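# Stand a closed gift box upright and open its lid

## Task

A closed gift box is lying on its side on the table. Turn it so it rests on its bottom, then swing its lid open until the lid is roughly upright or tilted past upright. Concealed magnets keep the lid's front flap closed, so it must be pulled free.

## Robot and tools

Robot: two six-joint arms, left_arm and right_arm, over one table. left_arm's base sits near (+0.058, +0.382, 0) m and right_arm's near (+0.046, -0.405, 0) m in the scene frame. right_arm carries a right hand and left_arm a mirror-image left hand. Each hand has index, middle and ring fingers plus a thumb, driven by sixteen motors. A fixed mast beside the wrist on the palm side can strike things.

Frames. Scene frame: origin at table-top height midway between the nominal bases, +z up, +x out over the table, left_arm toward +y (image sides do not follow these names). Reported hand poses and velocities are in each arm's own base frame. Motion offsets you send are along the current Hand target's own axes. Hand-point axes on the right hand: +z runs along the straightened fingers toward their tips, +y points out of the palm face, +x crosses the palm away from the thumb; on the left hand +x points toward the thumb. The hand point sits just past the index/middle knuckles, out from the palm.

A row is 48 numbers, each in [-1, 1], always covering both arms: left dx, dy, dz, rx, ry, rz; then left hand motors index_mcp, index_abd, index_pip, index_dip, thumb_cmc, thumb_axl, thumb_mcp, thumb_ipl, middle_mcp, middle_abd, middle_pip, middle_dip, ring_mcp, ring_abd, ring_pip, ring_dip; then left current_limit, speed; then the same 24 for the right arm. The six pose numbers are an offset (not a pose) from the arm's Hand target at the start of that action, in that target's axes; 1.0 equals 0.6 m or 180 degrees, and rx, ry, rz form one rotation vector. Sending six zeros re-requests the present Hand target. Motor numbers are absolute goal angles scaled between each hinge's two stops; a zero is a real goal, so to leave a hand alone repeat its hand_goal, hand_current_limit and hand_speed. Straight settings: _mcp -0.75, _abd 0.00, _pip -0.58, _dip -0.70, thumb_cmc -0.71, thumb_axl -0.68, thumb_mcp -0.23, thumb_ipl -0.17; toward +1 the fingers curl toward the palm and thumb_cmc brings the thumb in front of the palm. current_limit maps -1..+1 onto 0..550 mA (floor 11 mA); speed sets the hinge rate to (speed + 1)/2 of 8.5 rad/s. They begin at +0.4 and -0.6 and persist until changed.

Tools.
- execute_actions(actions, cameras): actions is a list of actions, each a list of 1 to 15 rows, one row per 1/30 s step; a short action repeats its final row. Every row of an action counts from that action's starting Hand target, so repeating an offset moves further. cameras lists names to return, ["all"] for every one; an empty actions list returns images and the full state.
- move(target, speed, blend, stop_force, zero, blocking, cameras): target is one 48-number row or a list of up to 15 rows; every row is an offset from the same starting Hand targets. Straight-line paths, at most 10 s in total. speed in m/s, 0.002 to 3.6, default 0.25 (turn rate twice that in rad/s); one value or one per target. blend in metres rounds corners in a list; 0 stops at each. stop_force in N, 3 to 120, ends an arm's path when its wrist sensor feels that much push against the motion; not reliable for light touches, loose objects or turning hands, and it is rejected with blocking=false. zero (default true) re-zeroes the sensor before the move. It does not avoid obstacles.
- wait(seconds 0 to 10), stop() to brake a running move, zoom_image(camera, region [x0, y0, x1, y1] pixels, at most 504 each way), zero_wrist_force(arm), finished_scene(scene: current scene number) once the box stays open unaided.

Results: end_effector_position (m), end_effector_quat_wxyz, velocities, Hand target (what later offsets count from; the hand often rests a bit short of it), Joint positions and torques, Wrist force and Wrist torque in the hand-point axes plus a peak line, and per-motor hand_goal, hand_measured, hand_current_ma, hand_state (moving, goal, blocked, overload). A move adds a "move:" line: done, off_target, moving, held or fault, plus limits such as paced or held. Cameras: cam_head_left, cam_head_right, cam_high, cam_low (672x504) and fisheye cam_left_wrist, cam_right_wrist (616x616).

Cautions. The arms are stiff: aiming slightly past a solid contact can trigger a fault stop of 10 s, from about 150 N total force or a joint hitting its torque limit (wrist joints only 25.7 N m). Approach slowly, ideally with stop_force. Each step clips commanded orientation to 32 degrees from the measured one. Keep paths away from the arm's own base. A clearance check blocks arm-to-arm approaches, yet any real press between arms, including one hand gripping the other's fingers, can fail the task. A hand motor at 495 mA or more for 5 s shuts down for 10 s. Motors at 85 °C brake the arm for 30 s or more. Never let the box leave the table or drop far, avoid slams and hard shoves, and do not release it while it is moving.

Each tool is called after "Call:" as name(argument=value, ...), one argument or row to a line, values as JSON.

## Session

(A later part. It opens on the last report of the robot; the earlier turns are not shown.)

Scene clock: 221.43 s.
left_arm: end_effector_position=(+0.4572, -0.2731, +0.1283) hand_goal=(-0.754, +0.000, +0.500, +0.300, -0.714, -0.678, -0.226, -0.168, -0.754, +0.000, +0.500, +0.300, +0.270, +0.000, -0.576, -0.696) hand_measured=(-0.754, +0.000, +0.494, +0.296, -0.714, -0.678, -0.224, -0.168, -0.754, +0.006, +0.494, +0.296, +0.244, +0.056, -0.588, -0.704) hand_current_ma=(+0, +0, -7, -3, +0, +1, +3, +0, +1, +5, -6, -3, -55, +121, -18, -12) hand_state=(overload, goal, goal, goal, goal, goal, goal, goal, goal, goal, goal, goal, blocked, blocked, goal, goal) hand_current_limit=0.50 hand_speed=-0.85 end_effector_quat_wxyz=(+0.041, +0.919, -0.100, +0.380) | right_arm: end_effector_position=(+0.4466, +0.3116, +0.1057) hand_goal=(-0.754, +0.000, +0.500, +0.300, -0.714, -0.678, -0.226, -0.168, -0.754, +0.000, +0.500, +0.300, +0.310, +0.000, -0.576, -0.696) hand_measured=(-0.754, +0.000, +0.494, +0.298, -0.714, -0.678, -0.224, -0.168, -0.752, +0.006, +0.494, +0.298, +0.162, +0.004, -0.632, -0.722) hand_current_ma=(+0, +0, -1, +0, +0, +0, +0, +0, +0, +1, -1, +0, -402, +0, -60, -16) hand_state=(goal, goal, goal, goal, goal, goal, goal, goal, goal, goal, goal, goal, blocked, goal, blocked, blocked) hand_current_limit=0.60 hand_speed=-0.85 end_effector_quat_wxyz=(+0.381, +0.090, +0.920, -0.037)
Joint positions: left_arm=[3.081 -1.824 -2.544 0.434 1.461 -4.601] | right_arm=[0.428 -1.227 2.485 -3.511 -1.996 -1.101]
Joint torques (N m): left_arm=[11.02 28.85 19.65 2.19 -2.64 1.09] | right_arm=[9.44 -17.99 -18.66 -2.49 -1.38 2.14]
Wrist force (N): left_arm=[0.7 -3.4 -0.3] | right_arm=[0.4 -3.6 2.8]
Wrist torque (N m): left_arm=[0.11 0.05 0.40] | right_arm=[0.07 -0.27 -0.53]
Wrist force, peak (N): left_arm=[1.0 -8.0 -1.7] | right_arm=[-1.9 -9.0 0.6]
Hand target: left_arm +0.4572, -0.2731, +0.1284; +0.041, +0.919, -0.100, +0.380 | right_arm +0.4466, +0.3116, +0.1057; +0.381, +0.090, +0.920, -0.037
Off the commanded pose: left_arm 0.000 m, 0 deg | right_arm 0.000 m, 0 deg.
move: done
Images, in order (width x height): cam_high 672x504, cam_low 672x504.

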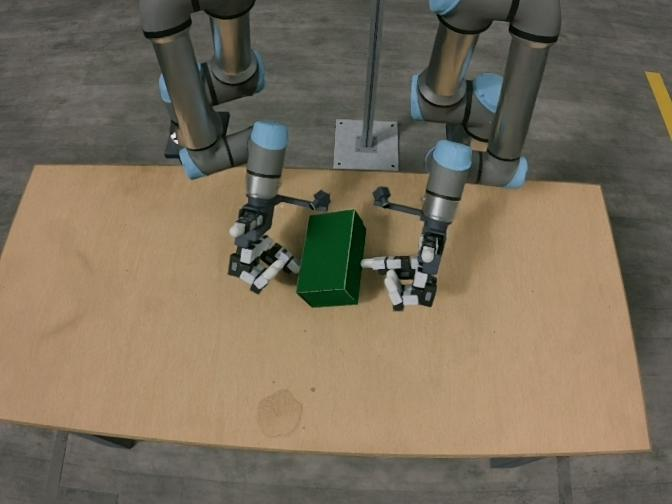

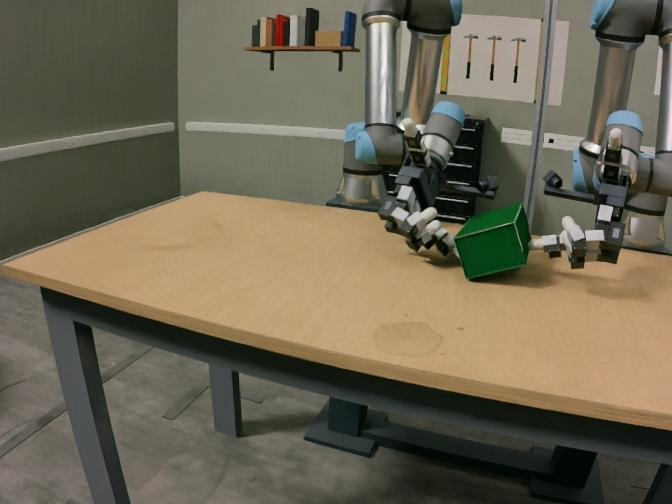

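Call:
move(
  target=[
    [-0.0223,0.009,0.0223,0,0,0,-0.754,0,0.5,0.3,-0.714,-0.678,-0.226,-0.168,-0.754,0,0.5,0.3,0.27,0,-0.576,-0.696,0.5,-0.85,0,0,0,0,0,0,-0.754,0,0.5,0.3,-0.714,-0.678,-0.226,-0.168,-0.754,0,0.5,0.3,0.31,0,-0.576,-0.696,0.6,-0.85],
    [-0.04,0.009,0.04,0,0,0,-0.754,0,0.5,0.3,-0.714,-0.678,-0.226,-0.168,-0.754,0,0.5,0.3,0.068,0,-0.576,-0.696,0.5,-0.85,0,0,0,0,0,0,-0.754,0,0.5,0.3,-0.714,-0.678,-0.226,-0.168,-0.754,0,0.5,0.3,0.068,0,-0.576,-0.696,0.6,-0.85],
    [-0.04,-0.03,0.04,0,0,0,-0.754,0,0.5,0.3,-0.714,-0.678,-0.226,-0.168,-0.754,0,0.5,0.3,0.068,0,-0.576,-0.696,0.5,-0.6,0,-0.133,0,0,0,0,-0.754,0,0.5,0.3,-0.714,-0.678,-0.226,-0.168,-0.754,0,0.5,0.3,0.068,0,-0.576,-0.696,0.6,-0.6],
  ],
  speed=[0.05,0.05,0.2],
  cameras=["cam_high","cam_low"],
)

Call:
zoom_image(
  camera="cam_low",
  region=[440, 200, 570, 310],
)

Call:
zoom_image(
  camera="cam_high",
  region=[240, 180, 440, 340],
)

Scene clock: 268.90 s.
left_arm: end_effector_position=(+0.4611, -0.2555, +0.0945) hand_goal=(-0.754, +0.000, +0.500, +0.300, -0.714, -0.678, -0.226, -0.168, -0.754, +0.000, +0.500, +0.300, +0.068, +0.000, -0.576, -0.696) hand_measured=(-0.754, +0.000, +0.494, +0.296, -0.714, -0.678, -0.224, -0.168, -0.754, +0.006, +0.494, +0.296, +0.068, +0.004, -0.574, -0.694) hand_current_ma=(+0, +0, -6, -3, +0, +1, +3, +0, +1, +5, -6, -3, -1, +4, +2, +2) hand_state=(overload, goal, goal, goal, goal, goal, goal, goal, goal, goal, goal, goal, goal, goal, goal, goal) hand_current_limit=0.50 hand_speed=-0.60 end_effector_quat_wxyz=(+0.041, +0.919, -0.100, +0.380) | right_arm: end_effector_position=(+0.4311, +0.2333, +0.1057) hand_goal=(-0.754, +0.000, +0.500, +0.300, -0.714, -0.678, -0.226, -0.168, -0.754, +0.000, +0.500, +0.300, +0.068, +0.000, -0.576, -0.696) hand_measured=(-0.754, +0.000, +0.494, +0.298, -0.714, -0.678, -0.224, -0.168, -0.752, +0.006, +0.494, +0.298, +0.064, +0.000, -0.582, -0.698) hand_current_ma=(+0, +0, -1, +0, +0, +0, +0, +0, +0, +1, -1, +0, +0, +0, -1, +0) hand_state=(goal, goal, goal, goal, goal, goal, goal, goal, goal, goal, goal, goal, goal, goal, goal, goal) hand_current_limit=0.60 hand_speed=-0.60 end_effector_quat_wxyz=(+0.381, +0.090, +0.920, -0.037)
Joint positions: left_arm=[3.139 -1.956 -2.565 0.582 1.42 -4.56] | right_arm=[0.2 -1.278 2.655 -3.692 -1.846 -1.284]
Joint torques (N m): left_arm=[12.14 32.72 -0.62 1.95 -2.07 1.37] | right_arm=[-9.21 -9.7 0.92 -4.78 2.29 -1.61]
Wrist force (N): left_arm=[2.4 0.2 0.1] | right_arm=[0.0 0.0 0.2]
Wrist torque (N m): left_arm=[0.15 0.08 0.14] | right_arm=[-0.06 -0.14 -0.19]
Wrist force, peak (N): left_arm=[-1.1 -8.8 -2.6] | right_arm=[-2.0 -9.8 4.1]
Hand target: left_arm +0.4611, -0.2555, +0.0945; +0.041, +0.919, -0.100, +0.380 | right_arm +0.4311, +0.2333, +0.1057; +0.381, +0.090, +0.920, -0.037
Off the commanded pose: left_arm 0.000 m, 0 deg | right_arm 0.000 m, 0 deg.
move: done
Images, in order (width x height): cam_high 672x504, cam_low 672x504.

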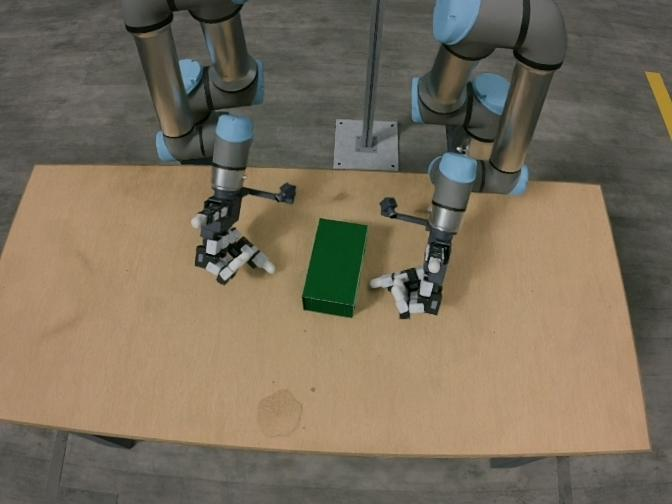

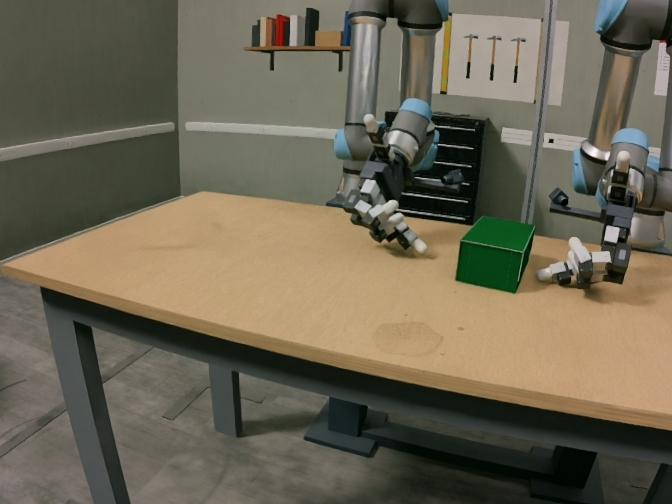

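Scaled by 3.877 from the camera's 672x504 image, which has a finer 960x720 frame.

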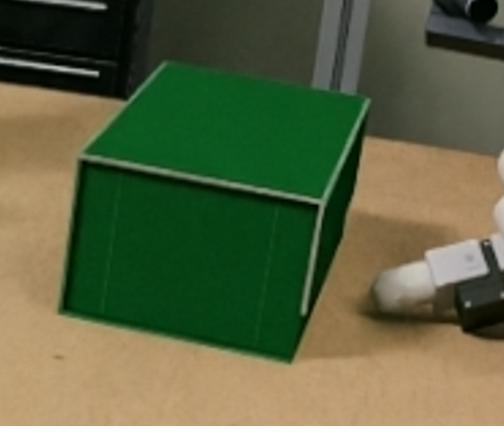

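Scaled by 2.520 from the camera's 672x504 image, which has a finer 960x720 frame.

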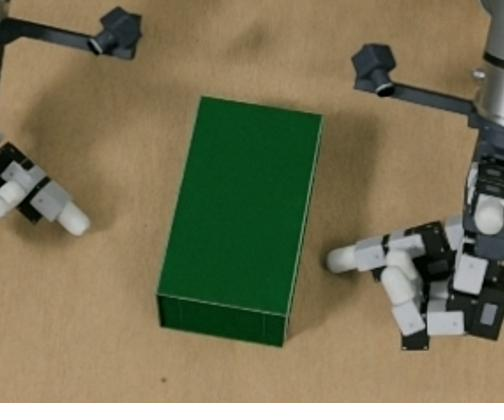

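Call:
move(
  target=[
    [0,0,0,0,0,0,-0.754,0,0.5,0.3,-0.714,-0.678,-0.226,-0.168,-0.754,0,0.5,0.3,0.068,0,-0.576,-0.696,0.5,-0.6,-0.271,0,0.0825,-0.0144,0.111,-0.0206,0.4,0,0.2,-0.5,-0.714,-0.678,-0.226,-0.168,0.4,0,0.2,-0.5,0.479,0,-0.576,-0.696,0.6,-0.6],
    [0,0,0,0,0,0,-0.754,0,0.5,0.3,-0.714,-0.678,-0.226,-0.168,-0.754,0,0.5,0.3,0.068,0,-0.576,-0.696,0.5,-0.6,-0.271,0.249,0.0825,-0.0144,0.111,-0.0206,0.4,0,0.2,-0.5,-0.714,-0.678,-0.226,-0.168,0.4,0,0.2,-0.5,0.479,0,-0.576,-0.696,0.6,-0.6],
    [0.057,0.07,0.057,0,0,0,-0.754,0,0.5,0.3,-0.714,-0.678,-0.226,-0.168,-0.754,0,0.5,0.3,0.068,0,-0.576,-0.696,0.5,-0.6,-0.108,0.249,0.221,-0.0144,0.111,-0.0206,0.4,0,0.2,-0.5,-0.714,-0.678,-0.226,-0.168,0.4,0,0.2,-0.5,0.479,0,-0.576,-0.696,0.6,-0.6],
  ],
  speed=[0.3,0.25,0.15],
  cameras=["cam_high","cam_low","cam_head_right"],
)

Call:
zoom_image(
  camera="cam_low",
  region=[420, 180, 580, 310],
)

Call:
zoom_image(
  camera="cam_high",
  region=[260, 200, 440, 350],
)

Scene clock: 296.03 s.
left_arm: end_effector_position=(+0.4993, -0.3069, +0.0944) hand_goal=(-0.754, +0.000, +0.500, +0.300, -0.714, -0.678, -0.226, -0.168, -0.754, +0.000, +0.500, +0.300, +0.068, +0.000, -0.576, -0.696) hand_measured=(-0.754, +0.000, +0.494, +0.296, -0.714, -0.678, -0.224, -0.168, -0.754, +0.006, +0.494, +0.296, +0.068, +0.010, -0.574, -0.692) hand_current_ma=(+0, +0, -6, -3, +0, +1, +3, +0, +0, +5, -6, -3, +0, +12, +2, +3) hand_state=(overload, goal, goal, goal, goal, goal, goal, goal, goal, goal, goal, goal, goal, goal, goal, goal) hand_current_limit=0.50 hand_speed=-0.60 end_effector_quat_wxyz=(+0.041, +0.919, -0.100, +0.380) | right_arm: end_effector_position=(+0.5970, +0.3528, +0.0577) hand_goal=(+0.400, +0.000, +0.200, -0.500, -0.714, -0.678, -0.226, -0.168, +0.400, +0.000, +0.200, -0.500, +0.478, +0.000, -0.576, -0.696) hand_measured=(+0.384, +0.000, +0.200, -0.498, -0.714, -0.678, -0.224, -0.168, +0.382, +0.006, +0.200, -0.498, +0.472, -0.006, -0.576, -0.696) hand_current_ma=(-7, +0, +0, +0, +0, +0, +0, +0, -9, +1, +0, +0, -1, -1, +0, +0) hand_state=(goal, goal, goal, goal, goal, goal, goal, goal, goal, goal, goal, goal, goal, goal, goal, goal) hand_current_limit=0.60 hand_speed=-0.60 end_effector_quat_wxyz=(+0.216, +0.057, +0.975, -0.013)
Joint positions: left_arm=[2.995 -2.016 -2.404 0.491 1.522 -4.663] | right_arm=[0.295 -1.059 1.996 -2.911 -1.741 -1.194]
Joint torques (N m): left_arm=[-14.52 23.31 17.5 2.02 1.73 -1.3] | right_arm=[8.58 -28.21 -6.85 -4.52 -2.37 1.92]
Wrist force (N): left_arm=[1.9 -0.9 -1.0] | right_arm=[0.0 0.4 0.4]
Wrist torque (N m): left_arm=[0.13 0.09 0.39] | right_arm=[0.14 -0.27 -0.17]
Wrist force, peak (N): left_arm=[2.2 -1.0 -1.2] | right_arm=[-2.9 -1.3 -0.6]
Hand target: left_arm +0.4993, -0.3069, +0.0944; +0.041, +0.919, -0.100, +0.380 | right_arm +0.5970, +0.3528, +0.0577; +0.216, +0.057, +0.975, -0.013
Off the commanded pose: left_arm 0.000 m, 0 deg | right_arm 0.000 m, 0 deg.
move: done
Images, in order (width x height): cam_head_right 672x504, cam_high 672x504, cam_low 672x504.

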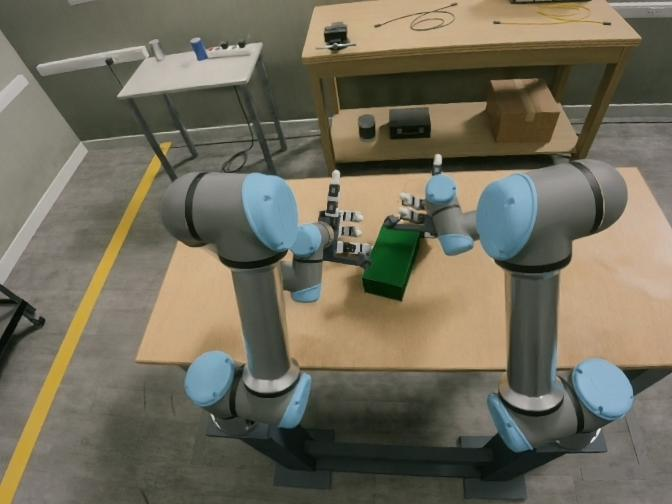

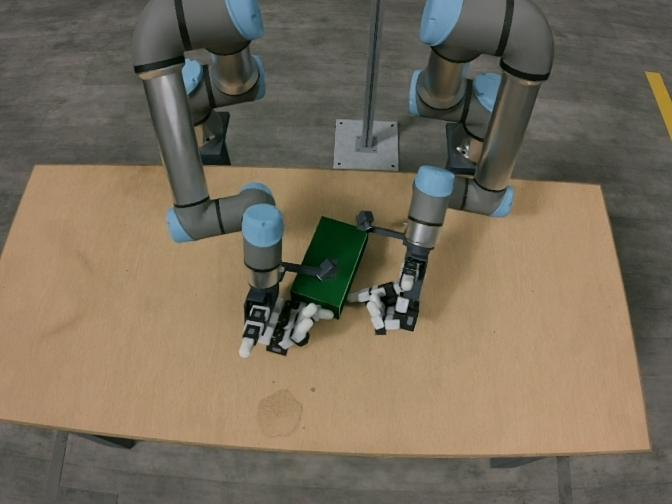

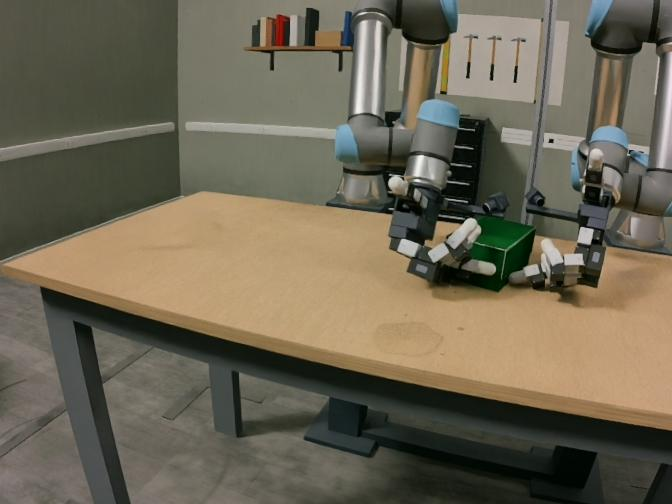

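Scaled by 3.150 from the camera's 672x504 image, which has a finer 960x720 frame.

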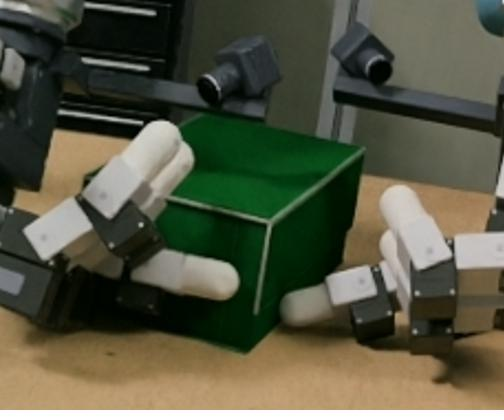

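Scaled by 2.800 from the camera's 672x504 image, which has a finer 960x720 frame.

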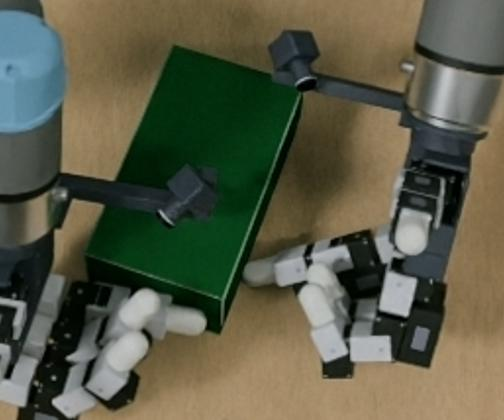

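Call:
move(
  target=[
    [0,0.005,0,0,0,0,-0.754,0,0.5,0.3,-0.714,-0.678,-0.226,-0.168,-0.754,0,0.5,0.3,0.17,0,-0.576,-0.696,0.7,-0.9,0.009,0.0,-0.004,0,0,0,0.4,0,0.2,-0.5,-0.714,-0.678,-0.226,-0.168,0.4,0,0.2,-0.5,0.479,0,-0.576,-0.696,0.7,-0.6],
    [0,0.005,0,0,0,0,-0.754,0,0.5,0.3,-0.714,-0.678,-0.226,-0.168,-0.754,0,0.5,0.3,0.17,0,-0.576,-0.696,0.7,-0.9,0.009,0.055,-0.004,0,0,0,0.4,0,0.2,-0.5,-0.714,-0.678,-0.226,-0.168,0.4,0,0.2,-0.5,0.479,0,-0.576,-0.696,0.7,-0.6],
  ],
  speed=0.05,
  cameras=["cam_high","cam_low"],
)

Call:
zoom_image(
  camera="cam_low",
  region=[440, 200, 560, 310],
)

Call:
zoom_image(
  camera="cam_high",
  region=[260, 200, 440, 350],
)

Scene clock: 307.27 s.
left_arm: end_effector_position=(+0.4986, -0.3099, +0.0944) hand_goal=(-0.754, +0.000, +0.500, +0.300, -0.714, -0.678, -0.226, -0.168, -0.754, +0.000, +0.500, +0.300, +0.170, +0.000, -0.576, -0.696) hand_measured=(-0.754, +0.000, +0.494, +0.296, -0.714, -0.678, -0.224, -0.168, -0.754, +0.006, +0.494, +0.296, +0.144, +0.022, -0.584, -0.700) hand_current_ma=(+0, +0, -6, -3, +0, +1, +3, +0, +0, +5, -6, -3, -57, +35, -11, -4) hand_state=(overload, goal, goal, goal, goal, goal, goal, goal, goal, goal, goal, goal, blocked, blocked, goal, goal) hand_current_limit=0.70 hand_speed=-0.90 end_effector_quat_wxyz=(+0.041, +0.919, -0.100, +0.380) | right_arm: end_effector_position=(+0.5949, +0.3862, +0.0575) hand_goal=(+0.400, +0.000, +0.200, -0.500, -0.714, -0.678, -0.226, -0.168, +0.400, +0.000, +0.200, -0.500, +0.478, +0.000, -0.576, -0.696) hand_measured=(+0.384, +0.000, +0.200, -0.498, -0.714, -0.678, -0.224, -0.168, +0.382, +0.006, +0.200, -0.498, +0.464, -0.008, -0.580, -0.696) hand_current_ma=(-7, +0, +0, +0, +0, +0, +0, +0, -9, +1, +0, +0, -5, -1, +0, +0) hand_state=(goal, goal, goal, goal, goal, goal, goal, goal, goal, goal, goal, goal, goal, goal, goal, goal) hand_current_limit=0.70 hand_speed=-0.60 end_effector_quat_wxyz=(+0.216, +0.057, +0.975, -0.013)
Joint positions: left_arm=[2.986 -2.017 -2.401 0.489 1.527 -4.669] | right_arm=[0.355 -1.036 1.948 -2.876 -1.764 -1.139]
Joint torques (N m): left_arm=[-14.58 24.93 18.94 2.24 1.67 -1.36] | right_arm=[6.36 -29.22 -26.11 -1.82 -2.23 1.8]
Wrist force (N): left_arm=[0.9 -0.6 0.0] | right_arm=[-0.7 -0.5 0.7]
Wrist torque (N m): left_arm=[0.16 0.10 0.43] | right_arm=[0.13 -0.22 -0.23]
Wrist force, peak (N): left_arm=[2.6 -0.9 -1.2] | right_arm=[-1.0 -0.5 1.1]
Hand target: left_arm +0.4986, -0.3099, +0.0944; +0.041, +0.919, -0.100, +0.380 | right_arm +0.5949, +0.3863, +0.0575; +0.216, +0.057, +0.975, -0.013
Off the commanded pose: left_arm 0.000 m, 0 deg | right_arm 0.000 m, 0 deg.
move: done
Images, in order (width x height): cam_high 672x504, cam_low 672x504.

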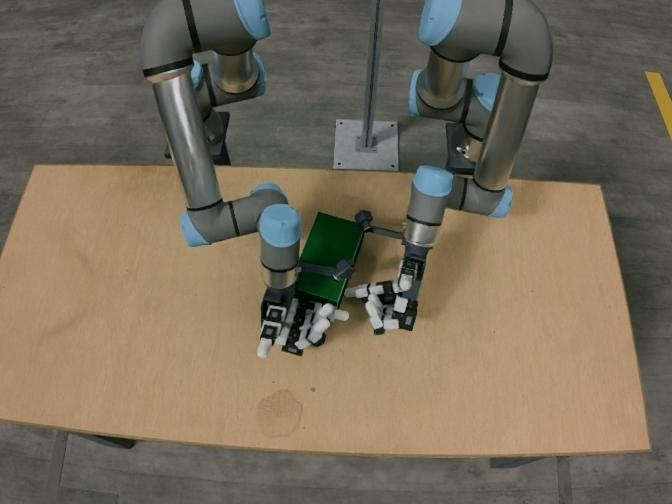

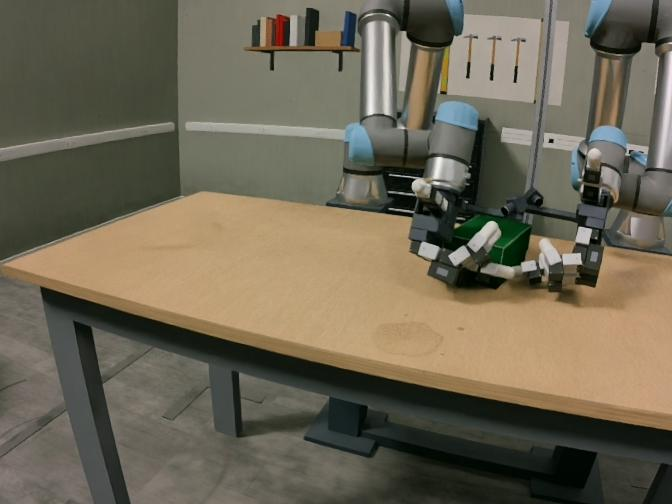

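Scaled by 4.200 from the camera's 672x504 image, which has a finer 960x720 frame.

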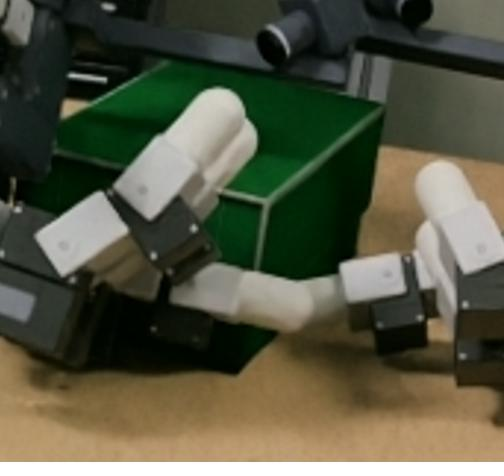

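Scaled by 2.800 from the camera's 672x504 image, which has a finer 960x720 frame.

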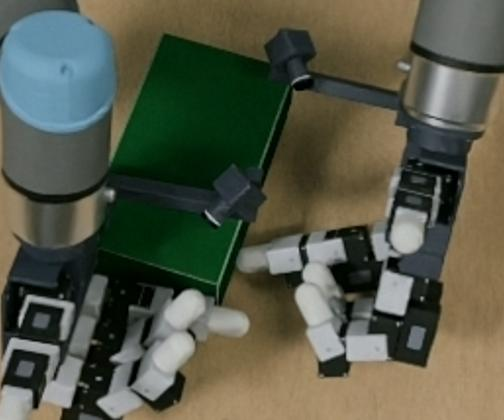

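Call:
move(
  target=[0,0,0,0,0,0,-0.754,0,0.5,0.3,-0.714,-0.678,-0.226,-0.168,-0.754,0,0.5,0.3,0.12,0,-0.576,-0.696,0.7,-0.9,0,-0.075,0,0,0,0,0.4,0,0.2,-0.5,-0.714,-0.678,-0.226,-0.168,0.4,0,0.2,-0.5,0.479,0,-0.576,-0.696,0.7,-0.6],
  speed=0.15,
)

Call:
move(
  target=[0,0,0,0,0,0,-0.754,0,0.5,0.3,-0.714,-0.678,-0.226,-0.168,-0.754,0,0.5,0.3,0.12,0,-0.576,-0.696,0.7,-0.9,0.053,0,-0.0247,0,0,0,0.4,0,0.2,-0.5,-0.714,-0.678,-0.226,-0.168,0.4,0,0.2,-0.5,0.479,0,-0.576,-0.696,0.7,-0.6],
  speed=0.03,
  stop_force=3,
  cameras=["cam_high","cam_low"],
)

Call:
zoom_image(
  camera="cam_low",
  region=[440, 200, 560, 310],
)

Call:
zoom_image(
  camera="cam_high",
  region=[260, 200, 440, 350],
)

Scene clock: 314.83 s.
left_arm: end_effector_position=(+0.4987, -0.3099, +0.0944) hand_goal=(-0.754, +0.000, +0.500, +0.300, -0.714, -0.678, -0.226, -0.168, -0.754, +0.000, +0.500, +0.300, +0.120, +0.000, -0.576, -0.696) hand_measured=(-0.754, +0.000, +0.494, +0.296, -0.714, -0.678, -0.224, -0.168, -0.754, +0.006, +0.494, +0.296, +0.116, +0.010, -0.582, -0.700) hand_current_ma=(+0, +0, -6, -3, +0, +1, +3, +0, +0, +5, -6, -3, -4, +12, -6, -4) hand_state=(overload, goal, goal, goal, goal, goal, goal, goal, goal, goal, goal, goal, goal, goal, goal, goal) hand_current_limit=0.70 hand_speed=-0.90 end_effector_quat_wxyz=(+0.041, +0.919, -0.100, +0.380) | right_arm: end_effector_position=(+0.5897, +0.3418, +0.0576) hand_goal=(+0.400, +0.000, +0.200, -0.500, -0.714, -0.678, -0.226, -0.168, +0.400, +0.000, +0.200, -0.500, +0.478, +0.000, -0.576, -0.696) hand_measured=(+0.384, +0.000, +0.200, -0.498, -0.714, -0.678, -0.224, -0.168, +0.382, +0.006, +0.200, -0.498, +0.464, -0.002, -0.580, -0.696) hand_current_ma=(-7, +0, +0, +0, +0, +0, +0, +0, -9, +1, +0, +0, -5, +0, +0, +0) hand_state=(goal, goal, goal, goal, goal, goal, goal, goal, goal, goal, goal, goal, goal, goal, goal, goal) hand_current_limit=0.70 hand_speed=-0.60 end_effector_quat_wxyz=(+0.216, +0.057, +0.975, -0.013)
Joint positions: left_arm=[2.986 -2.017 -2.401 0.489 1.527 -4.669] | right_arm=[0.279 -1.077 2.031 -2.931 -1.734 -1.21]
Joint torques (N m): left_arm=[-13.56 24.72 16.26 2.56 1.1 -0.3] | right_arm=[-9.96 -49.44 -8.22 -4.76 3.02 -1.37]
Wrist force (N): left_arm=[2.1 0.0 -0.2] | right_arm=[0.2 0.3 0.0]
Wrist torque (N m): left_arm=[0.13 0.13 0.33] | right_arm=[0.15 -0.24 -0.09]
Wrist force, peak (N): left_arm=[2.4 0.0 -0.3] | right_arm=[-0.8 1.5 0.2]
Hand target: left_arm +0.4986, -0.3099, +0.0944; +0.041, +0.919, -0.100, +0.380 | right_arm +0.5897, +0.3416, +0.0576; +0.216, +0.057, +0.975, -0.013
Off the commanded pose: left_arm 0.000 m, 0 deg | right_arm 0.000 m, 0 deg.
move: done

Scene clock: 317.00 s.
left_arm: end_effector_position=(+0.4987, -0.3099, +0.0944) hand_goal=(-0.754, +0.000, +0.500, +0.300, -0.714, -0.678, -0.226, -0.168, -0.754, +0.000, +0.500, +0.300, +0.120, +0.000, -0.576, -0.696) hand_measured=(-0.754, +0.000, +0.494, +0.296, -0.714, -0.678, -0.224, -0.168, -0.754, +0.006, +0.494, +0.296, +0.116, +0.010, -0.582, -0.700) hand_current_ma=(+0, +0, -6, -3, +0, +1, +3, +0, +0, +5, -6, -3, -4, +12, -6, -4) hand_state=(overload, goal, goal, goal, goal, goal, goal, goal, goal, goal, goal, goal, goal, goal, goal, goal) hand_current_limit=0.70 hand_speed=-0.90 end_effector_quat_wxyz=(+0.041, +0.919, -0.100, +0.380) | right_arm: end_effector_position=(+0.5549, +0.3457, +0.0576) hand_goal=(+0.400, +0.000, +0.200, -0.500, -0.714, -0.678, -0.226, -0.168, +0.400, +0.000, +0.200, -0.500, +0.478, +0.000, -0.576, -0.696) hand_measured=(+0.384, +0.000, +0.200, -0.498, -0.714, -0.678, -0.224, -0.168, +0.382, +0.006, +0.200, -0.498, +0.464, -0.004, -0.580, -0.696) hand_current_ma=(-7, +0, +0, +0, +0, +0, +0, +0, -9, +1, +0, +0, -5, +0, +0, +0) hand_state=(goal, goal, goal, goal, goal, goal, goal, goal, goal, goal, goal, goal, goal, goal, goal, goal) hand_current_limit=0.70 hand_speed=-0.60 end_effector_quat_wxyz=(+0.216, +0.057, +0.975, -0.013)
Joint positions: left_arm=[2.986 -2.017 -2.401 0.489 1.527 -4.669] | right_arm=[0.306 -1.121 2.113 -2.964 -1.745 -1.184]
Joint torques (N m): left_arm=[-12.69 24.77 11.38 2.77 0.83 1.15] | right_arm=[9.33 -47.53 -5.43 -4.58 -2.68 1.97]
Wrist force (N): left_arm=[2.0 0.2 0.0] | right_arm=[-0.2 0.9 0.3]
Wrist torque (N m): left_arm=[0.13 0.14 0.32] | right_arm=[0.27 -0.27 -0.14]
Wrist force, peak (N): left_arm=[2.4 0.2 0.0] | right_arm=[-0.6 0.9 0.7]
Hand target: left_arm +0.4986, -0.3099, +0.0944; +0.041, +0.919, -0.100, +0.380 | right_arm +0.5549, +0.3457, +0.0576; +0.216, +0.057, +0.975, -0.013
Off the commanded pose: left_arm 0.000 m, 0 deg | right_arm 0.000 m, 0 deg.
move: done
Images, in order (width x height): cam_high 672x504, cam_low 672x504.

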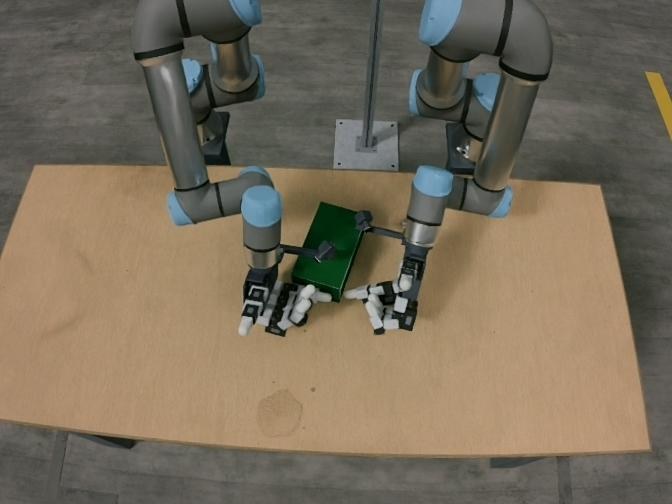

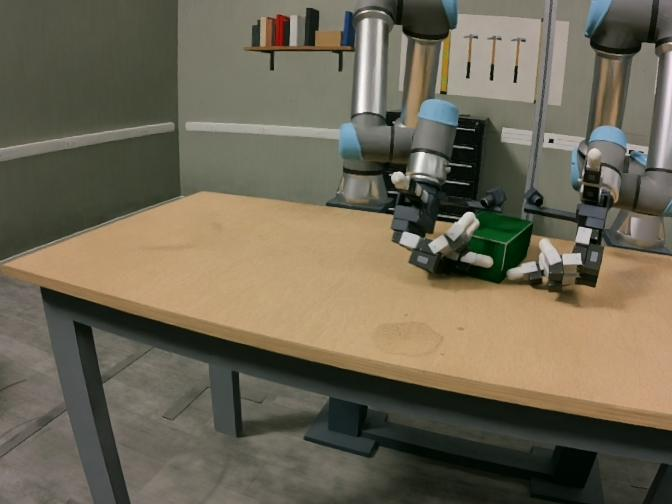

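Scaled by 4.200 from the camera's 672x504 image, which has a finer 960x720 frame.

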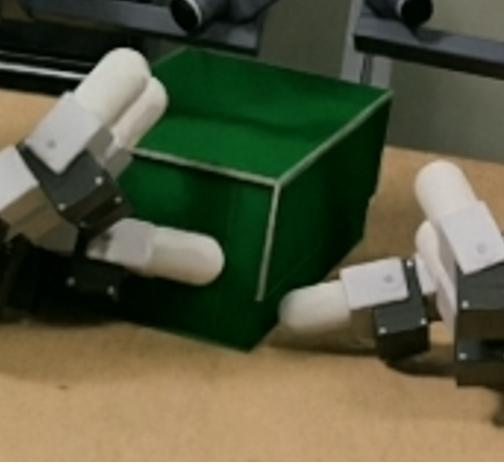

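Scaled by 2.800 from the camera's 672x504 image, which has a finer 960x720 frame.

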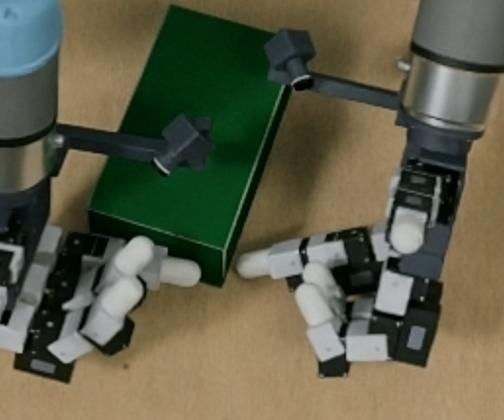

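Call:
move(
  target=[
    [0,-0.03,0,0,0,0,-0.754,0,0.5,0.3,-0.714,-0.678,-0.226,-0.168,-0.754,0,0.5,0.3,0.12,0,-0.576,-0.696,0.7,-0.8,0,0,0,0,0,0,0.4,0,0.2,-0.5,-0.714,-0.678,-0.226,-0.168,0.4,0,0.2,-0.5,0.479,0,-0.576,-0.696,0.7,-0.6],
    [-0.045,-0.03,-0.045,0,0,0,-0.754,0,0.5,0.3,-0.714,-0.678,-0.226,-0.168,-0.754,0,0.5,0.3,0.12,0,-0.576,-0.696,0.7,-0.8,0,0,0,0,0,0,0.4,0,0.2,-0.5,-0.714,-0.678,-0.226,-0.168,0.4,0,0.2,-0.5,0.479,0,-0.576,-0.696,0.7,-0.6],
    [-0.045,0.008,-0.045,0,0,0,-0.754,0,0.5,0.3,-0.714,-0.678,-0.226,-0.168,-0.754,0,0.5,0.3,0.2,0,-0.576,-0.696,0.7,-0.8,0,0,0,0,0,0,0.4,0,0.2,-0.5,-0.714,-0.678,-0.226,-0.168,0.4,0,0.2,-0.5,0.479,0,-0.576,-0.696,0.7,-0.6],
    [-0.045,0.008,-0.045,0,0,0,-0.754,0,0.5,0.3,-0.714,-0.678,-0.226,-0.168,-0.754,0,0.5,0.3,0.2,0,-0.576,-0.696,0.7,-0.8,0.003,0.05,-0.0015,0,0,0,0.4,0,0.2,-0.5,-0.714,-0.678,-0.226,-0.168,0.4,0,0.2,-0.5,0.479,0,-0.576,-0.696,0.7,-0.6],
  ],
  speed=[0.15,0.15,0.08,0.04],
  cameras=["cam_high","cam_low"],
)

Call:
zoom_image(
  camera="cam_low",
  region=[440, 200, 560, 310],
)

Call:
zoom_image(
  camera="cam_high",
  region=[260, 200, 440, 350],
)

Scene clock: 330.53 s.
left_arm: end_effector_position=(+0.4603, -0.3063, +0.0944) hand_goal=(-0.754, +0.000, +0.500, +0.300, -0.714, -0.678, -0.226, -0.168, -0.754, +0.000, +0.500, +0.300, +0.200, +0.000, -0.576, -0.696) hand_measured=(-0.754, +0.000, +0.494, +0.296, -0.714, -0.678, -0.224, -0.168, -0.754, +0.006, +0.496, +0.296, +0.164, +0.034, -0.586, -0.700) hand_current_ma=(+0, +0, -6, -3, +0, +1, +3, +0, +0, +5, -6, -3, -86, +63, -14, -6) hand_state=(overload, goal, goal, goal, goal, goal, goal, goal, goal, goal, goal, goal, blocked, blocked, goal, goal) hand_current_limit=0.70 hand_speed=-0.80 end_effector_quat_wxyz=(+0.041, +0.919, -0.100, +0.380) | right_arm: end_effector_position=(+0.5563, +0.3756, +0.0576) hand_goal=(+0.400, +0.000, +0.200, -0.500, -0.714, -0.678, -0.226, -0.168, +0.400, +0.000, +0.200, -0.500, +0.478, +0.000, -0.576, -0.696) hand_measured=(+0.384, +0.000, +0.200, -0.498, -0.714, -0.678, -0.224, -0.168, +0.382, +0.006, +0.200, -0.498, +0.464, -0.008, -0.580, -0.696) hand_current_ma=(-7, +0, +0, +0, +0, +0, +0, +0, -9, +1, +0, +0, -5, -1, +0, +0) hand_state=(goal, goal, goal, goal, goal, goal, goal, goal, goal, goal, goal, goal, goal, goal, goal, goal) hand_current_limit=0.70 hand_speed=-0.60 end_effector_quat_wxyz=(+0.216, +0.057, +0.975, -0.013)
Joint positions: left_arm=[2.979 -1.981 -2.499 0.552 1.533 -4.674] | right_arm=[0.361 -1.096 2.061 -2.928 -1.767 -1.132]
Joint torques (N m): left_arm=[-14.85 23.93 16.39 2.83 1.66 -1.44] | right_arm=[11.59 -25.29 -23.19 -1.8 -2.65 1.93]
Wrist force (N): left_arm=[0.6 -0.8 0.2] | right_arm=[-1.1 -0.7 0.4]
Wrist torque (N m): left_arm=[0.21 0.09 0.49] | right_arm=[0.11 -0.19 -0.29]
Wrist force, peak (N): left_arm=[2.6 -0.1 0.5] | right_arm=[-1.3 -0.7 0.4]
Hand target: left_arm +0.4603, -0.3063, +0.0945; +0.041, +0.919, -0.100, +0.380 | right_arm +0.5563, +0.3757, +0.0576; +0.216, +0.057, +0.975, -0.013
Off the commanded pose: left_arm 0.000 m, 0 deg | right_arm 0.000 m, 0 deg.
move: done
Images, in order (width x height): cam_high 672x504, cam_low 672x504.

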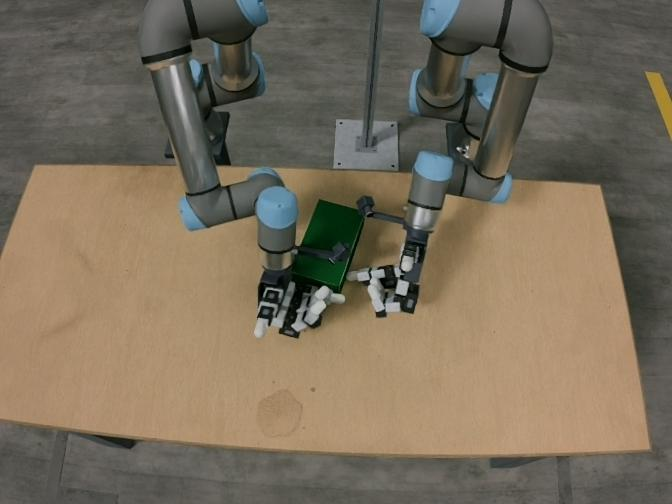

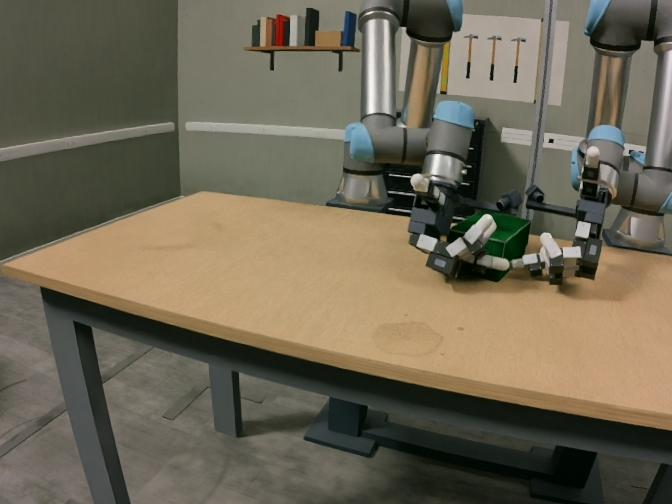

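Scaled by 4.200 from the camera's 672x504 image, which has a finer 960x720 frame.

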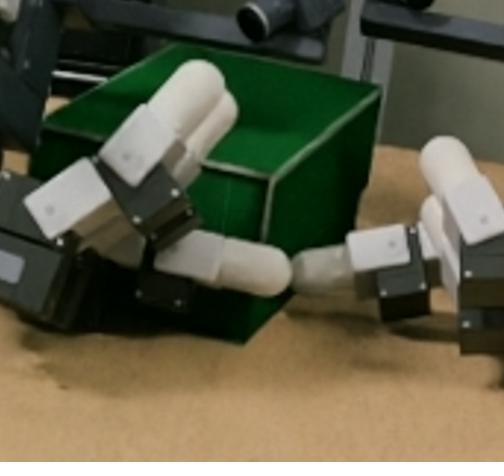

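Scaled by 2.800 from the camera's 672x504 image, which has a finer 960x720 frame.

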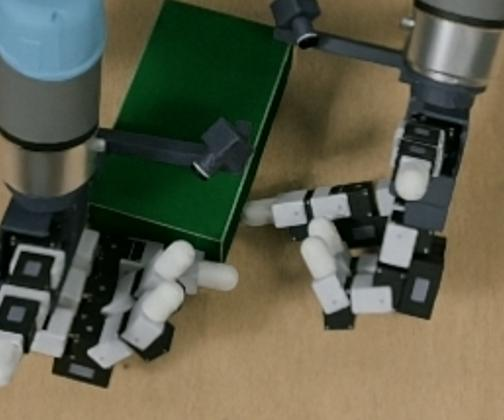

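Call:
move(
  target=[
    [0.0707,-0.133,-0.0707,0,0,0,-0.754,0,0.5,0.3,-0.714,-0.678,-0.226,-0.168,-0.754,0,0.5,0.3,0.068,0,-0.576,-0.696,0.5,-0.6,-0.021,-0.317,-0.0453,0,0,0,0.4,0,0.2,-0.5,-0.714,-0.678,-0.226,-0.168,0.4,0,0.2,-0.5,0.479,0,-0.576,-0.696,0.7,-0.6],
    [0.165,-0.233,-0.165,-0.3415,-0.222,-0.1415,-0.754,0,0.5,0.3,-0.714,-0.678,-0.226,-0.168,-0.754,0,-0.576,-0.696,-0.754,0,-0.576,-0.696,0.7,-0.6,0.209,-0.317,-0.153,0,0,0,0.4,0,0.2,-0.5,-0.714,-0.678,-0.226,-0.168,0.4,0,0.2,-0.5,0.479,0,-0.576,-0.696,0.7,-0.6],
    [0.038,-0.121,-0.062,-0.3415,-0.222,-0.1415,-0.754,0,0.5,0.3,-0.714,-0.678,-0.226,-0.168,-0.754,0,-0.576,-0.696,-0.754,0,-0.576,-0.696,0.7,-0.6,0.226,-0.257,-0.117,0,0,0,0.4,0,0.2,-0.5,-0.714,-0.678,-0.226,-0.168,0.4,0,0.2,-0.5,0.479,0,-0.576,-0.696,0.7,-0.6],
  ],
  speed=[0.25,0.4,0.15],
  cameras=["cam_high","cam_low","cam_head_left"],
)

Call:
zoom_image(
  camera="cam_low",
  region=[420, 180, 600, 310],
)

Call:
zoom_image(
  camera="cam_high",
  region=[240, 160, 440, 330],
)

Scene clock: 384.43 s.
left_arm: end_effector_position=(+0.4660, -0.2332, +0.1369) hand_goal=(-0.754, +0.000, +0.500, +0.300, -0.714, -0.678, -0.226, -0.168, -0.754, +0.000, -0.576, -0.696, -0.754, +0.000, -0.576, -0.696) hand_measured=(-1.000, +0.000, +0.494, +0.296, -0.720, -0.678, -0.224, -0.168, -0.760, +0.002, -0.576, -0.694, -0.760, +0.004, -0.580, -0.700) hand_current_ma=(+0, +0, -6, -3, -8, +1, +3, +0, -8, +2, +0, +2, -9, +3, -6, -4) hand_state=(overload, goal, goal, goal, goal, goal, goal, goal, goal, goal, goal, goal, goal, goal, goal, goal) hand_current_limit=0.70 hand_speed=-0.60 end_effector_quat_wxyz=(+0.534, +0.839, -0.091, -0.058) | right_arm: end_effector_position=(+0.3869, +0.2403, +0.0641) hand_goal=(+0.400, +0.000, +0.200, -0.500, -0.714, -0.678, -0.226, -0.168, +0.400, +0.000, +0.200, -0.500, +0.478, +0.000, -0.576, -0.696) hand_measured=(+0.384, +0.000, +0.200, -0.498, -0.714, -0.678, -0.224, -0.168, +0.382, +0.006, +0.200, -0.498, +0.464, +0.000, -0.580, -0.696) hand_current_ma=(-7, +0, +0, +0, +0, +0, +0, +0, -9, +1, +0, +0, -5, +0, +0, +0) hand_state=(goal, goal, goal, goal, goal, goal, goal, goal, goal, goal, goal, goal, goal, goal, goal, goal) hand_current_limit=0.70 hand_speed=-0.60 end_effector_quat_wxyz=(+0.216, +0.057, +0.975, -0.013)
Joint positions: left_arm=[3.434 -2.009 -2.08 -1.43 0.658 -3.791] | right_arm=[0.134 -1.47 2.657 -3.182 -1.676 -1.343]
Joint torques (N m): left_arm=[-14.74 28.07 5.48 2.55 -2.93 -0.95] | right_arm=[8.45 -7.14 -19.04 -4.89 -2.49 2.33]
Wrist force (N): left_arm=[0.3 1.0 0.2] | right_arm=[-0.6 0.3 0.1]
Wrist torque (N m): left_arm=[-0.34 -0.13 0.16] | right_arm=[0.14 -0.06 -0.32]
Wrist force, peak (N): left_arm=[2.8 -0.3 0.3] | right_arm=[0.3 2.1 0.4]
Hand target: left_arm +0.4660, -0.2333, +0.1369; +0.534, +0.839, -0.091, -0.058 | right_arm +0.3869, +0.2403, +0.0641; +0.216, +0.057, +0.975, -0.013
Off the commanded pose: left_arm 0.000 m, 0 deg | right_arm 0.000 m, 0 deg.
move: done
Images, in order (width x height): cam_head_left 672x504, cam_high 672x504, cam_low 672x504.

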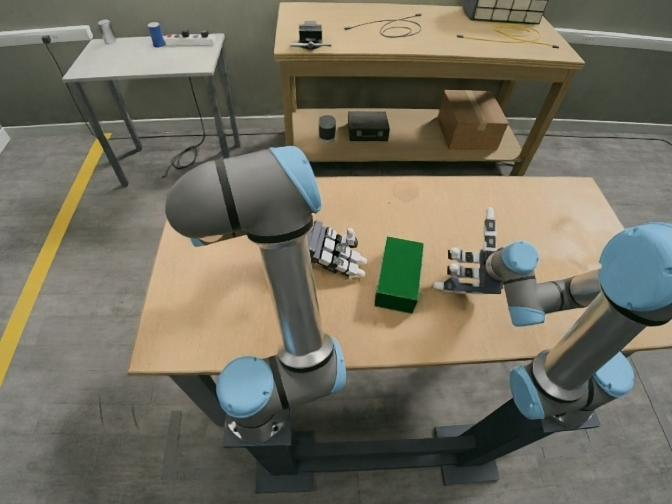

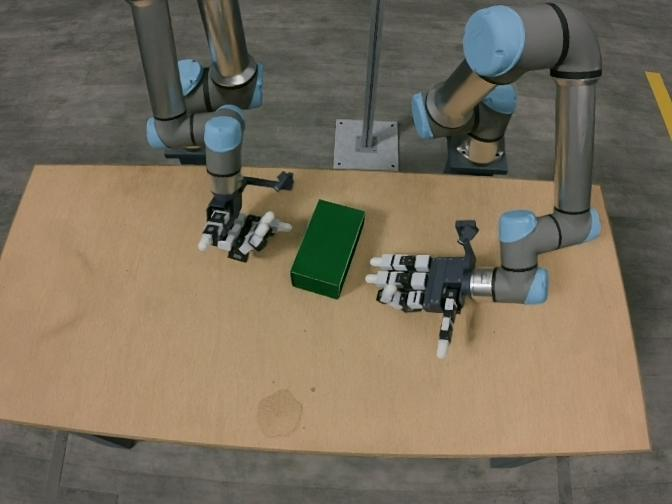

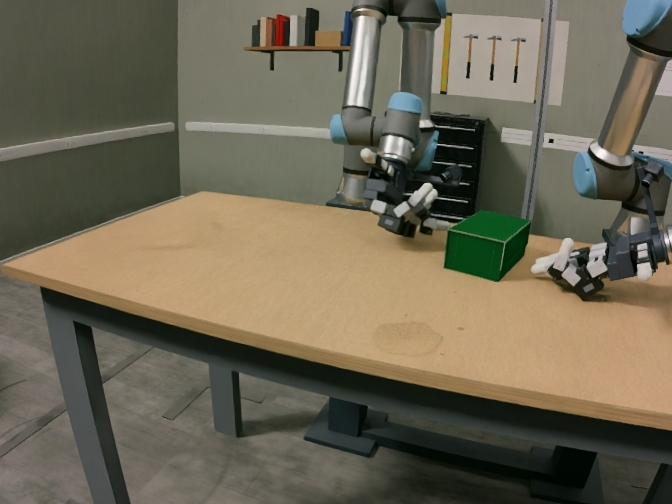

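Scaled by 2.800 from the camera's 672x504 image, which has a finer 960x720 frame.

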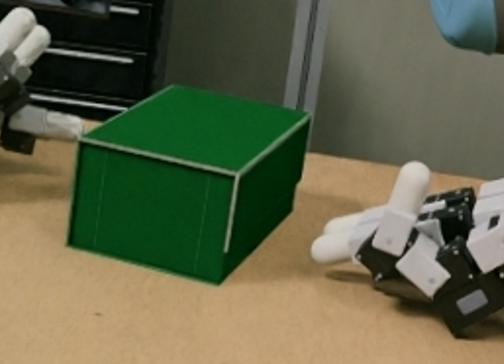

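Scaled by 2.520 from the camera's 672x504 image, which has a finer 960x720 frame.

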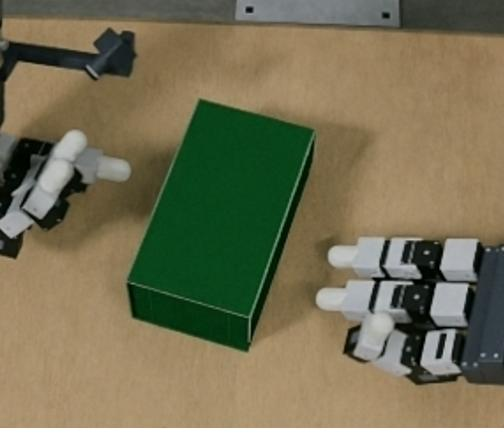

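Call:
move(
  target=[-0.042,0,0,0,0,0,-0.754,0,0.5,0.3,-0.714,-0.678,-0.226,-0.168,-0.754,0,-0.576,-0.696,-0.754,0,-0.576,-0.696,0.7,-0.6,0,0.04,0,0,0,0,0.4,0,0.2,-0.5,-0.714,-0.678,-0.226,-0.168,0.4,0,0.2,-0.5,0.479,0,-0.576,-0.696,0.7,-0.6],
  speed=0.1,
)

Call:
move(
  target=[0,0.042,0.09,0,0,0,-0.754,0,0.5,0.3,-0.714,-0.678,-0.226,-0.168,-0.754,0,-0.576,-0.696,-0.754,0,-0.576,-0.696,0.7,-0.6,0,0.06,0,0,0,0,0.4,0,0.2,-0.5,-0.714,-0.678,-0.226,-0.168,0.4,0,0.2,-0.5,0.479,0,-0.576,-0.696,0.7,-0.6],
  speed=0.03,
  stop_force=4,
  cameras=["cam_high","cam_low"],
)

Call:
zoom_image(
  camera="cam_low",
  region=[420, 180, 600, 310],
)

Call:
zoom_image(
  camera="cam_high",
  region=[240, 160, 440, 330],
)

Scene clock: 399.13 s.
left_arm: end_effector_position=(+0.4415, -0.2279, +0.1369) hand_goal=(-0.754, +0.000, +0.500, +0.300, -0.714, -0.678, -0.226, -0.168, -0.754, +0.000, -0.576, -0.696, -0.754, +0.000, -0.576, -0.696) hand_measured=(-1.000, +0.000, +0.494, +0.296, -0.720, -0.678, -0.224, -0.168, -0.760, +0.002, -0.576, -0.694, -0.760, +0.004, -0.580, -0.700) hand_current_ma=(+0, +0, -6, -3, -8, +1, +3, +0, -8, +2, +0, +2, -9, +2, -6, -4) hand_state=(overload, goal, goal, goal, goal, goal, goal, goal, goal, goal, goal, goal, goal, goal, goal, goal) hand_current_limit=0.70 hand_speed=-0.60 end_effector_quat_wxyz=(+0.534, +0.839, -0.091, -0.058) | right_arm: end_effector_position=(+0.3897, +0.2641, +0.0641) hand_goal=(+0.400, +0.000, +0.200, -0.500, -0.714, -0.678, -0.226, -0.168, +0.400, +0.000, +0.200, -0.500, +0.478, +0.000, -0.576, -0.696) hand_measured=(+0.384, +0.000, +0.200, -0.498, -0.714, -0.678, -0.224, -0.168, +0.382, +0.006, +0.200, -0.498, +0.464, +0.000, -0.580, -0.696) hand_current_ma=(-7, +0, +0, +0, +0, +0, +0, +0, -9, +1, +0, +0, -5, +0, +0, +0) hand_state=(goal, goal, goal, goal, goal, goal, goal, goal, goal, goal, goal, goal, goal, goal, goal, goal) hand_current_limit=0.70 hand_speed=-0.60 end_effector_quat_wxyz=(+0.216, +0.057, +0.975, -0.013)
Joint positions: left_arm=[3.46 -1.968 -2.145 -1.429 0.677 -3.762] | right_arm=[0.213 -1.442 2.614 -3.158 -1.708 -1.27]
Joint torques (N m): left_arm=[12.01 39.28 4.64 -0.15 1.1 1.44] | right_arm=[8.6 -8.1 -19.7 -2.15 -2.56 1.98]
Wrist force (N): left_arm=[0.8 1.0 0.5] | right_arm=[0.0 -0.1 0.3]
Wrist torque (N m): left_arm=[-0.38 -0.17 -0.04] | right_arm=[0.08 -0.18 -0.30]
Wrist force, peak (N): left_arm=[0.8 1.3 0.6] | right_arm=[-0.9 0.4 -0.5]
Hand target: left_arm +0.4414, -0.2278, +0.1369; +0.534, +0.839, -0.091, -0.058 | right_arm +0.3897, +0.2641, +0.0641; +0.216, +0.057, +0.975, -0.013
Off the commanded pose: left_arm 0.000 m, 0 deg | right_arm 0.000 m, 0 deg.
move: done

Scene clock: 401.57 s.
left_arm: end_effector_position=(+0.4333, -0.2645, +0.1370) hand_goal=(-0.754, +0.000, +0.500, +0.300, -0.714, -0.678, -0.226, -0.168, -0.754, +0.000, -0.576, -0.696, -0.754, +0.000, -0.576, -0.696) hand_measured=(-1.000, +0.000, +0.494, +0.296, -0.720, -0.678, -0.224, -0.168, -0.760, +0.002, -0.576, -0.694, -0.766, +0.004, -0.580, -0.692) hand_current_ma=(+0, +0, -6, -3, -8, +1, +3, +0, -8, +2, +0, +2, -22, +4, -4, +4) hand_state=(overload, goal, goal, goal, goal, goal, goal, goal, goal, goal, goal, goal, goal, goal, goal, goal) hand_current_limit=0.70 hand_speed=-0.60 end_effector_quat_wxyz=(+0.534, +0.838, -0.091, -0.058) | right_arm: end_effector_position=(+0.3923, +0.2866, +0.0640) hand_goal=(+0.400, +0.000, +0.200, -0.500, -0.714, -0.678, -0.226, -0.168, +0.400, +0.000, +0.200, -0.500, +0.478, +0.000, -0.576, -0.696) hand_measured=(+0.384, +0.000, +0.200, -0.498, -0.714, -0.678, -0.224, -0.168, +0.382, +0.006, +0.200, -0.498, +0.470, +0.010, -0.578, -0.694) hand_current_ma=(-7, +0, +0, +0, +0, +0, +0, +0, -9, +1, +0, +0, -2, +2, +0, +0) hand_state=(goal, goal, goal, goal, goal, goal, goal, goal, goal, goal, goal, goal, goal, goal, goal, goal) hand_current_limit=0.70 hand_speed=-0.60 end_effector_quat_wxyz=(+0.216, +0.057, +0.975, -0.013)
Joint positions: left_arm=[3.387 -1.958 -2.183 -1.334 0.625 -3.846] | right_arm=[0.283 -1.415 2.572 -3.133 -1.736 -1.206]
Joint torques (N m): left_arm=[11.76 24.37 19.91 0.19 0.97 1.6] | right_arm=[-9.06 -31.64 -4.43 -5.12 2.84 -1.24]
Wrist force (N): left_arm=[0.4 1.0 -1.4] | right_arm=[0.5 -2.9 0.3]
Wrist torque (N m): left_arm=[-0.24 -0.23 -0.04] | right_arm=[0.01 -0.21 -0.40]
Wrist force, peak (N): left_arm=[0.0 0.1 -14.5] | right_arm=[-0.7 -13.4 -0.9]
Hand target: left_arm +0.4333, -0.2645, +0.1370; +0.534, +0.838, -0.091, -0.058 (not the last commanded pose) | right_arm +0.3923, +0.2866, +0.0640; +0.216, +0.057, +0.975, -0.013 (not the last commanded pose)
Off the commanded pose: left_arm 0.022 m, 0 deg | right_arm 0.013 m, 0 deg.
move: contact (left_arm, right_arm)
Images, in order (width x height): cam_high 672x504, cam_low 672x504.

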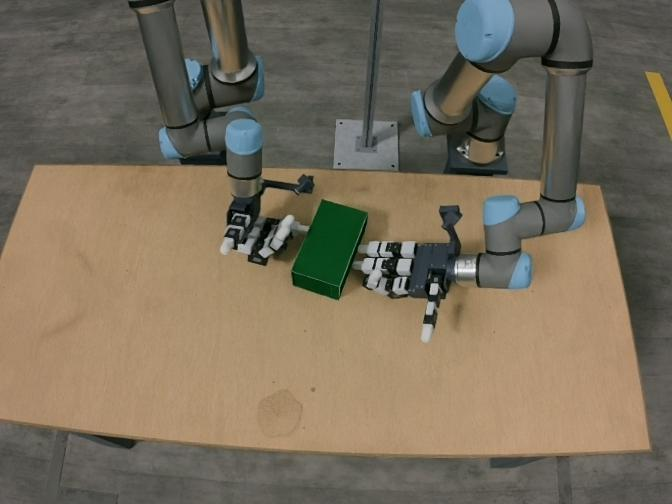

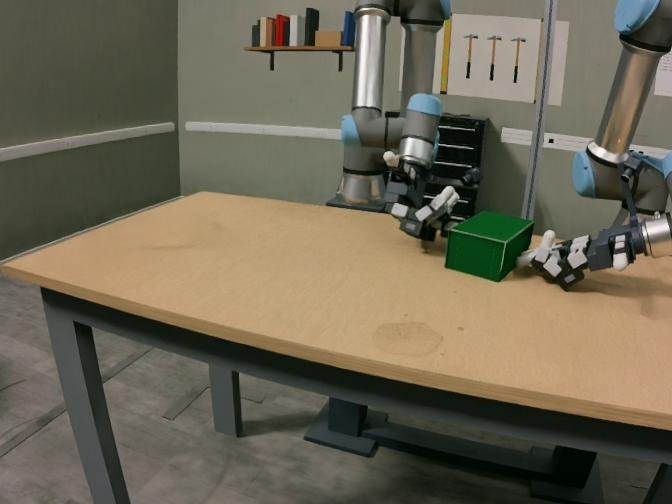

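Scaled by 2.800 from the camera's 672x504 image, which has a finer 960x720 frame.

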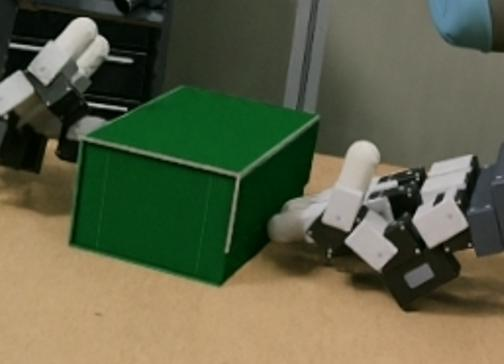

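Scaled by 2.520 from the camera's 672x504 image, which has a finer 960x720 frame.

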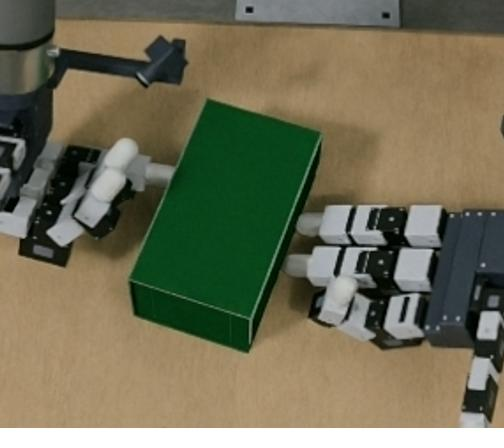

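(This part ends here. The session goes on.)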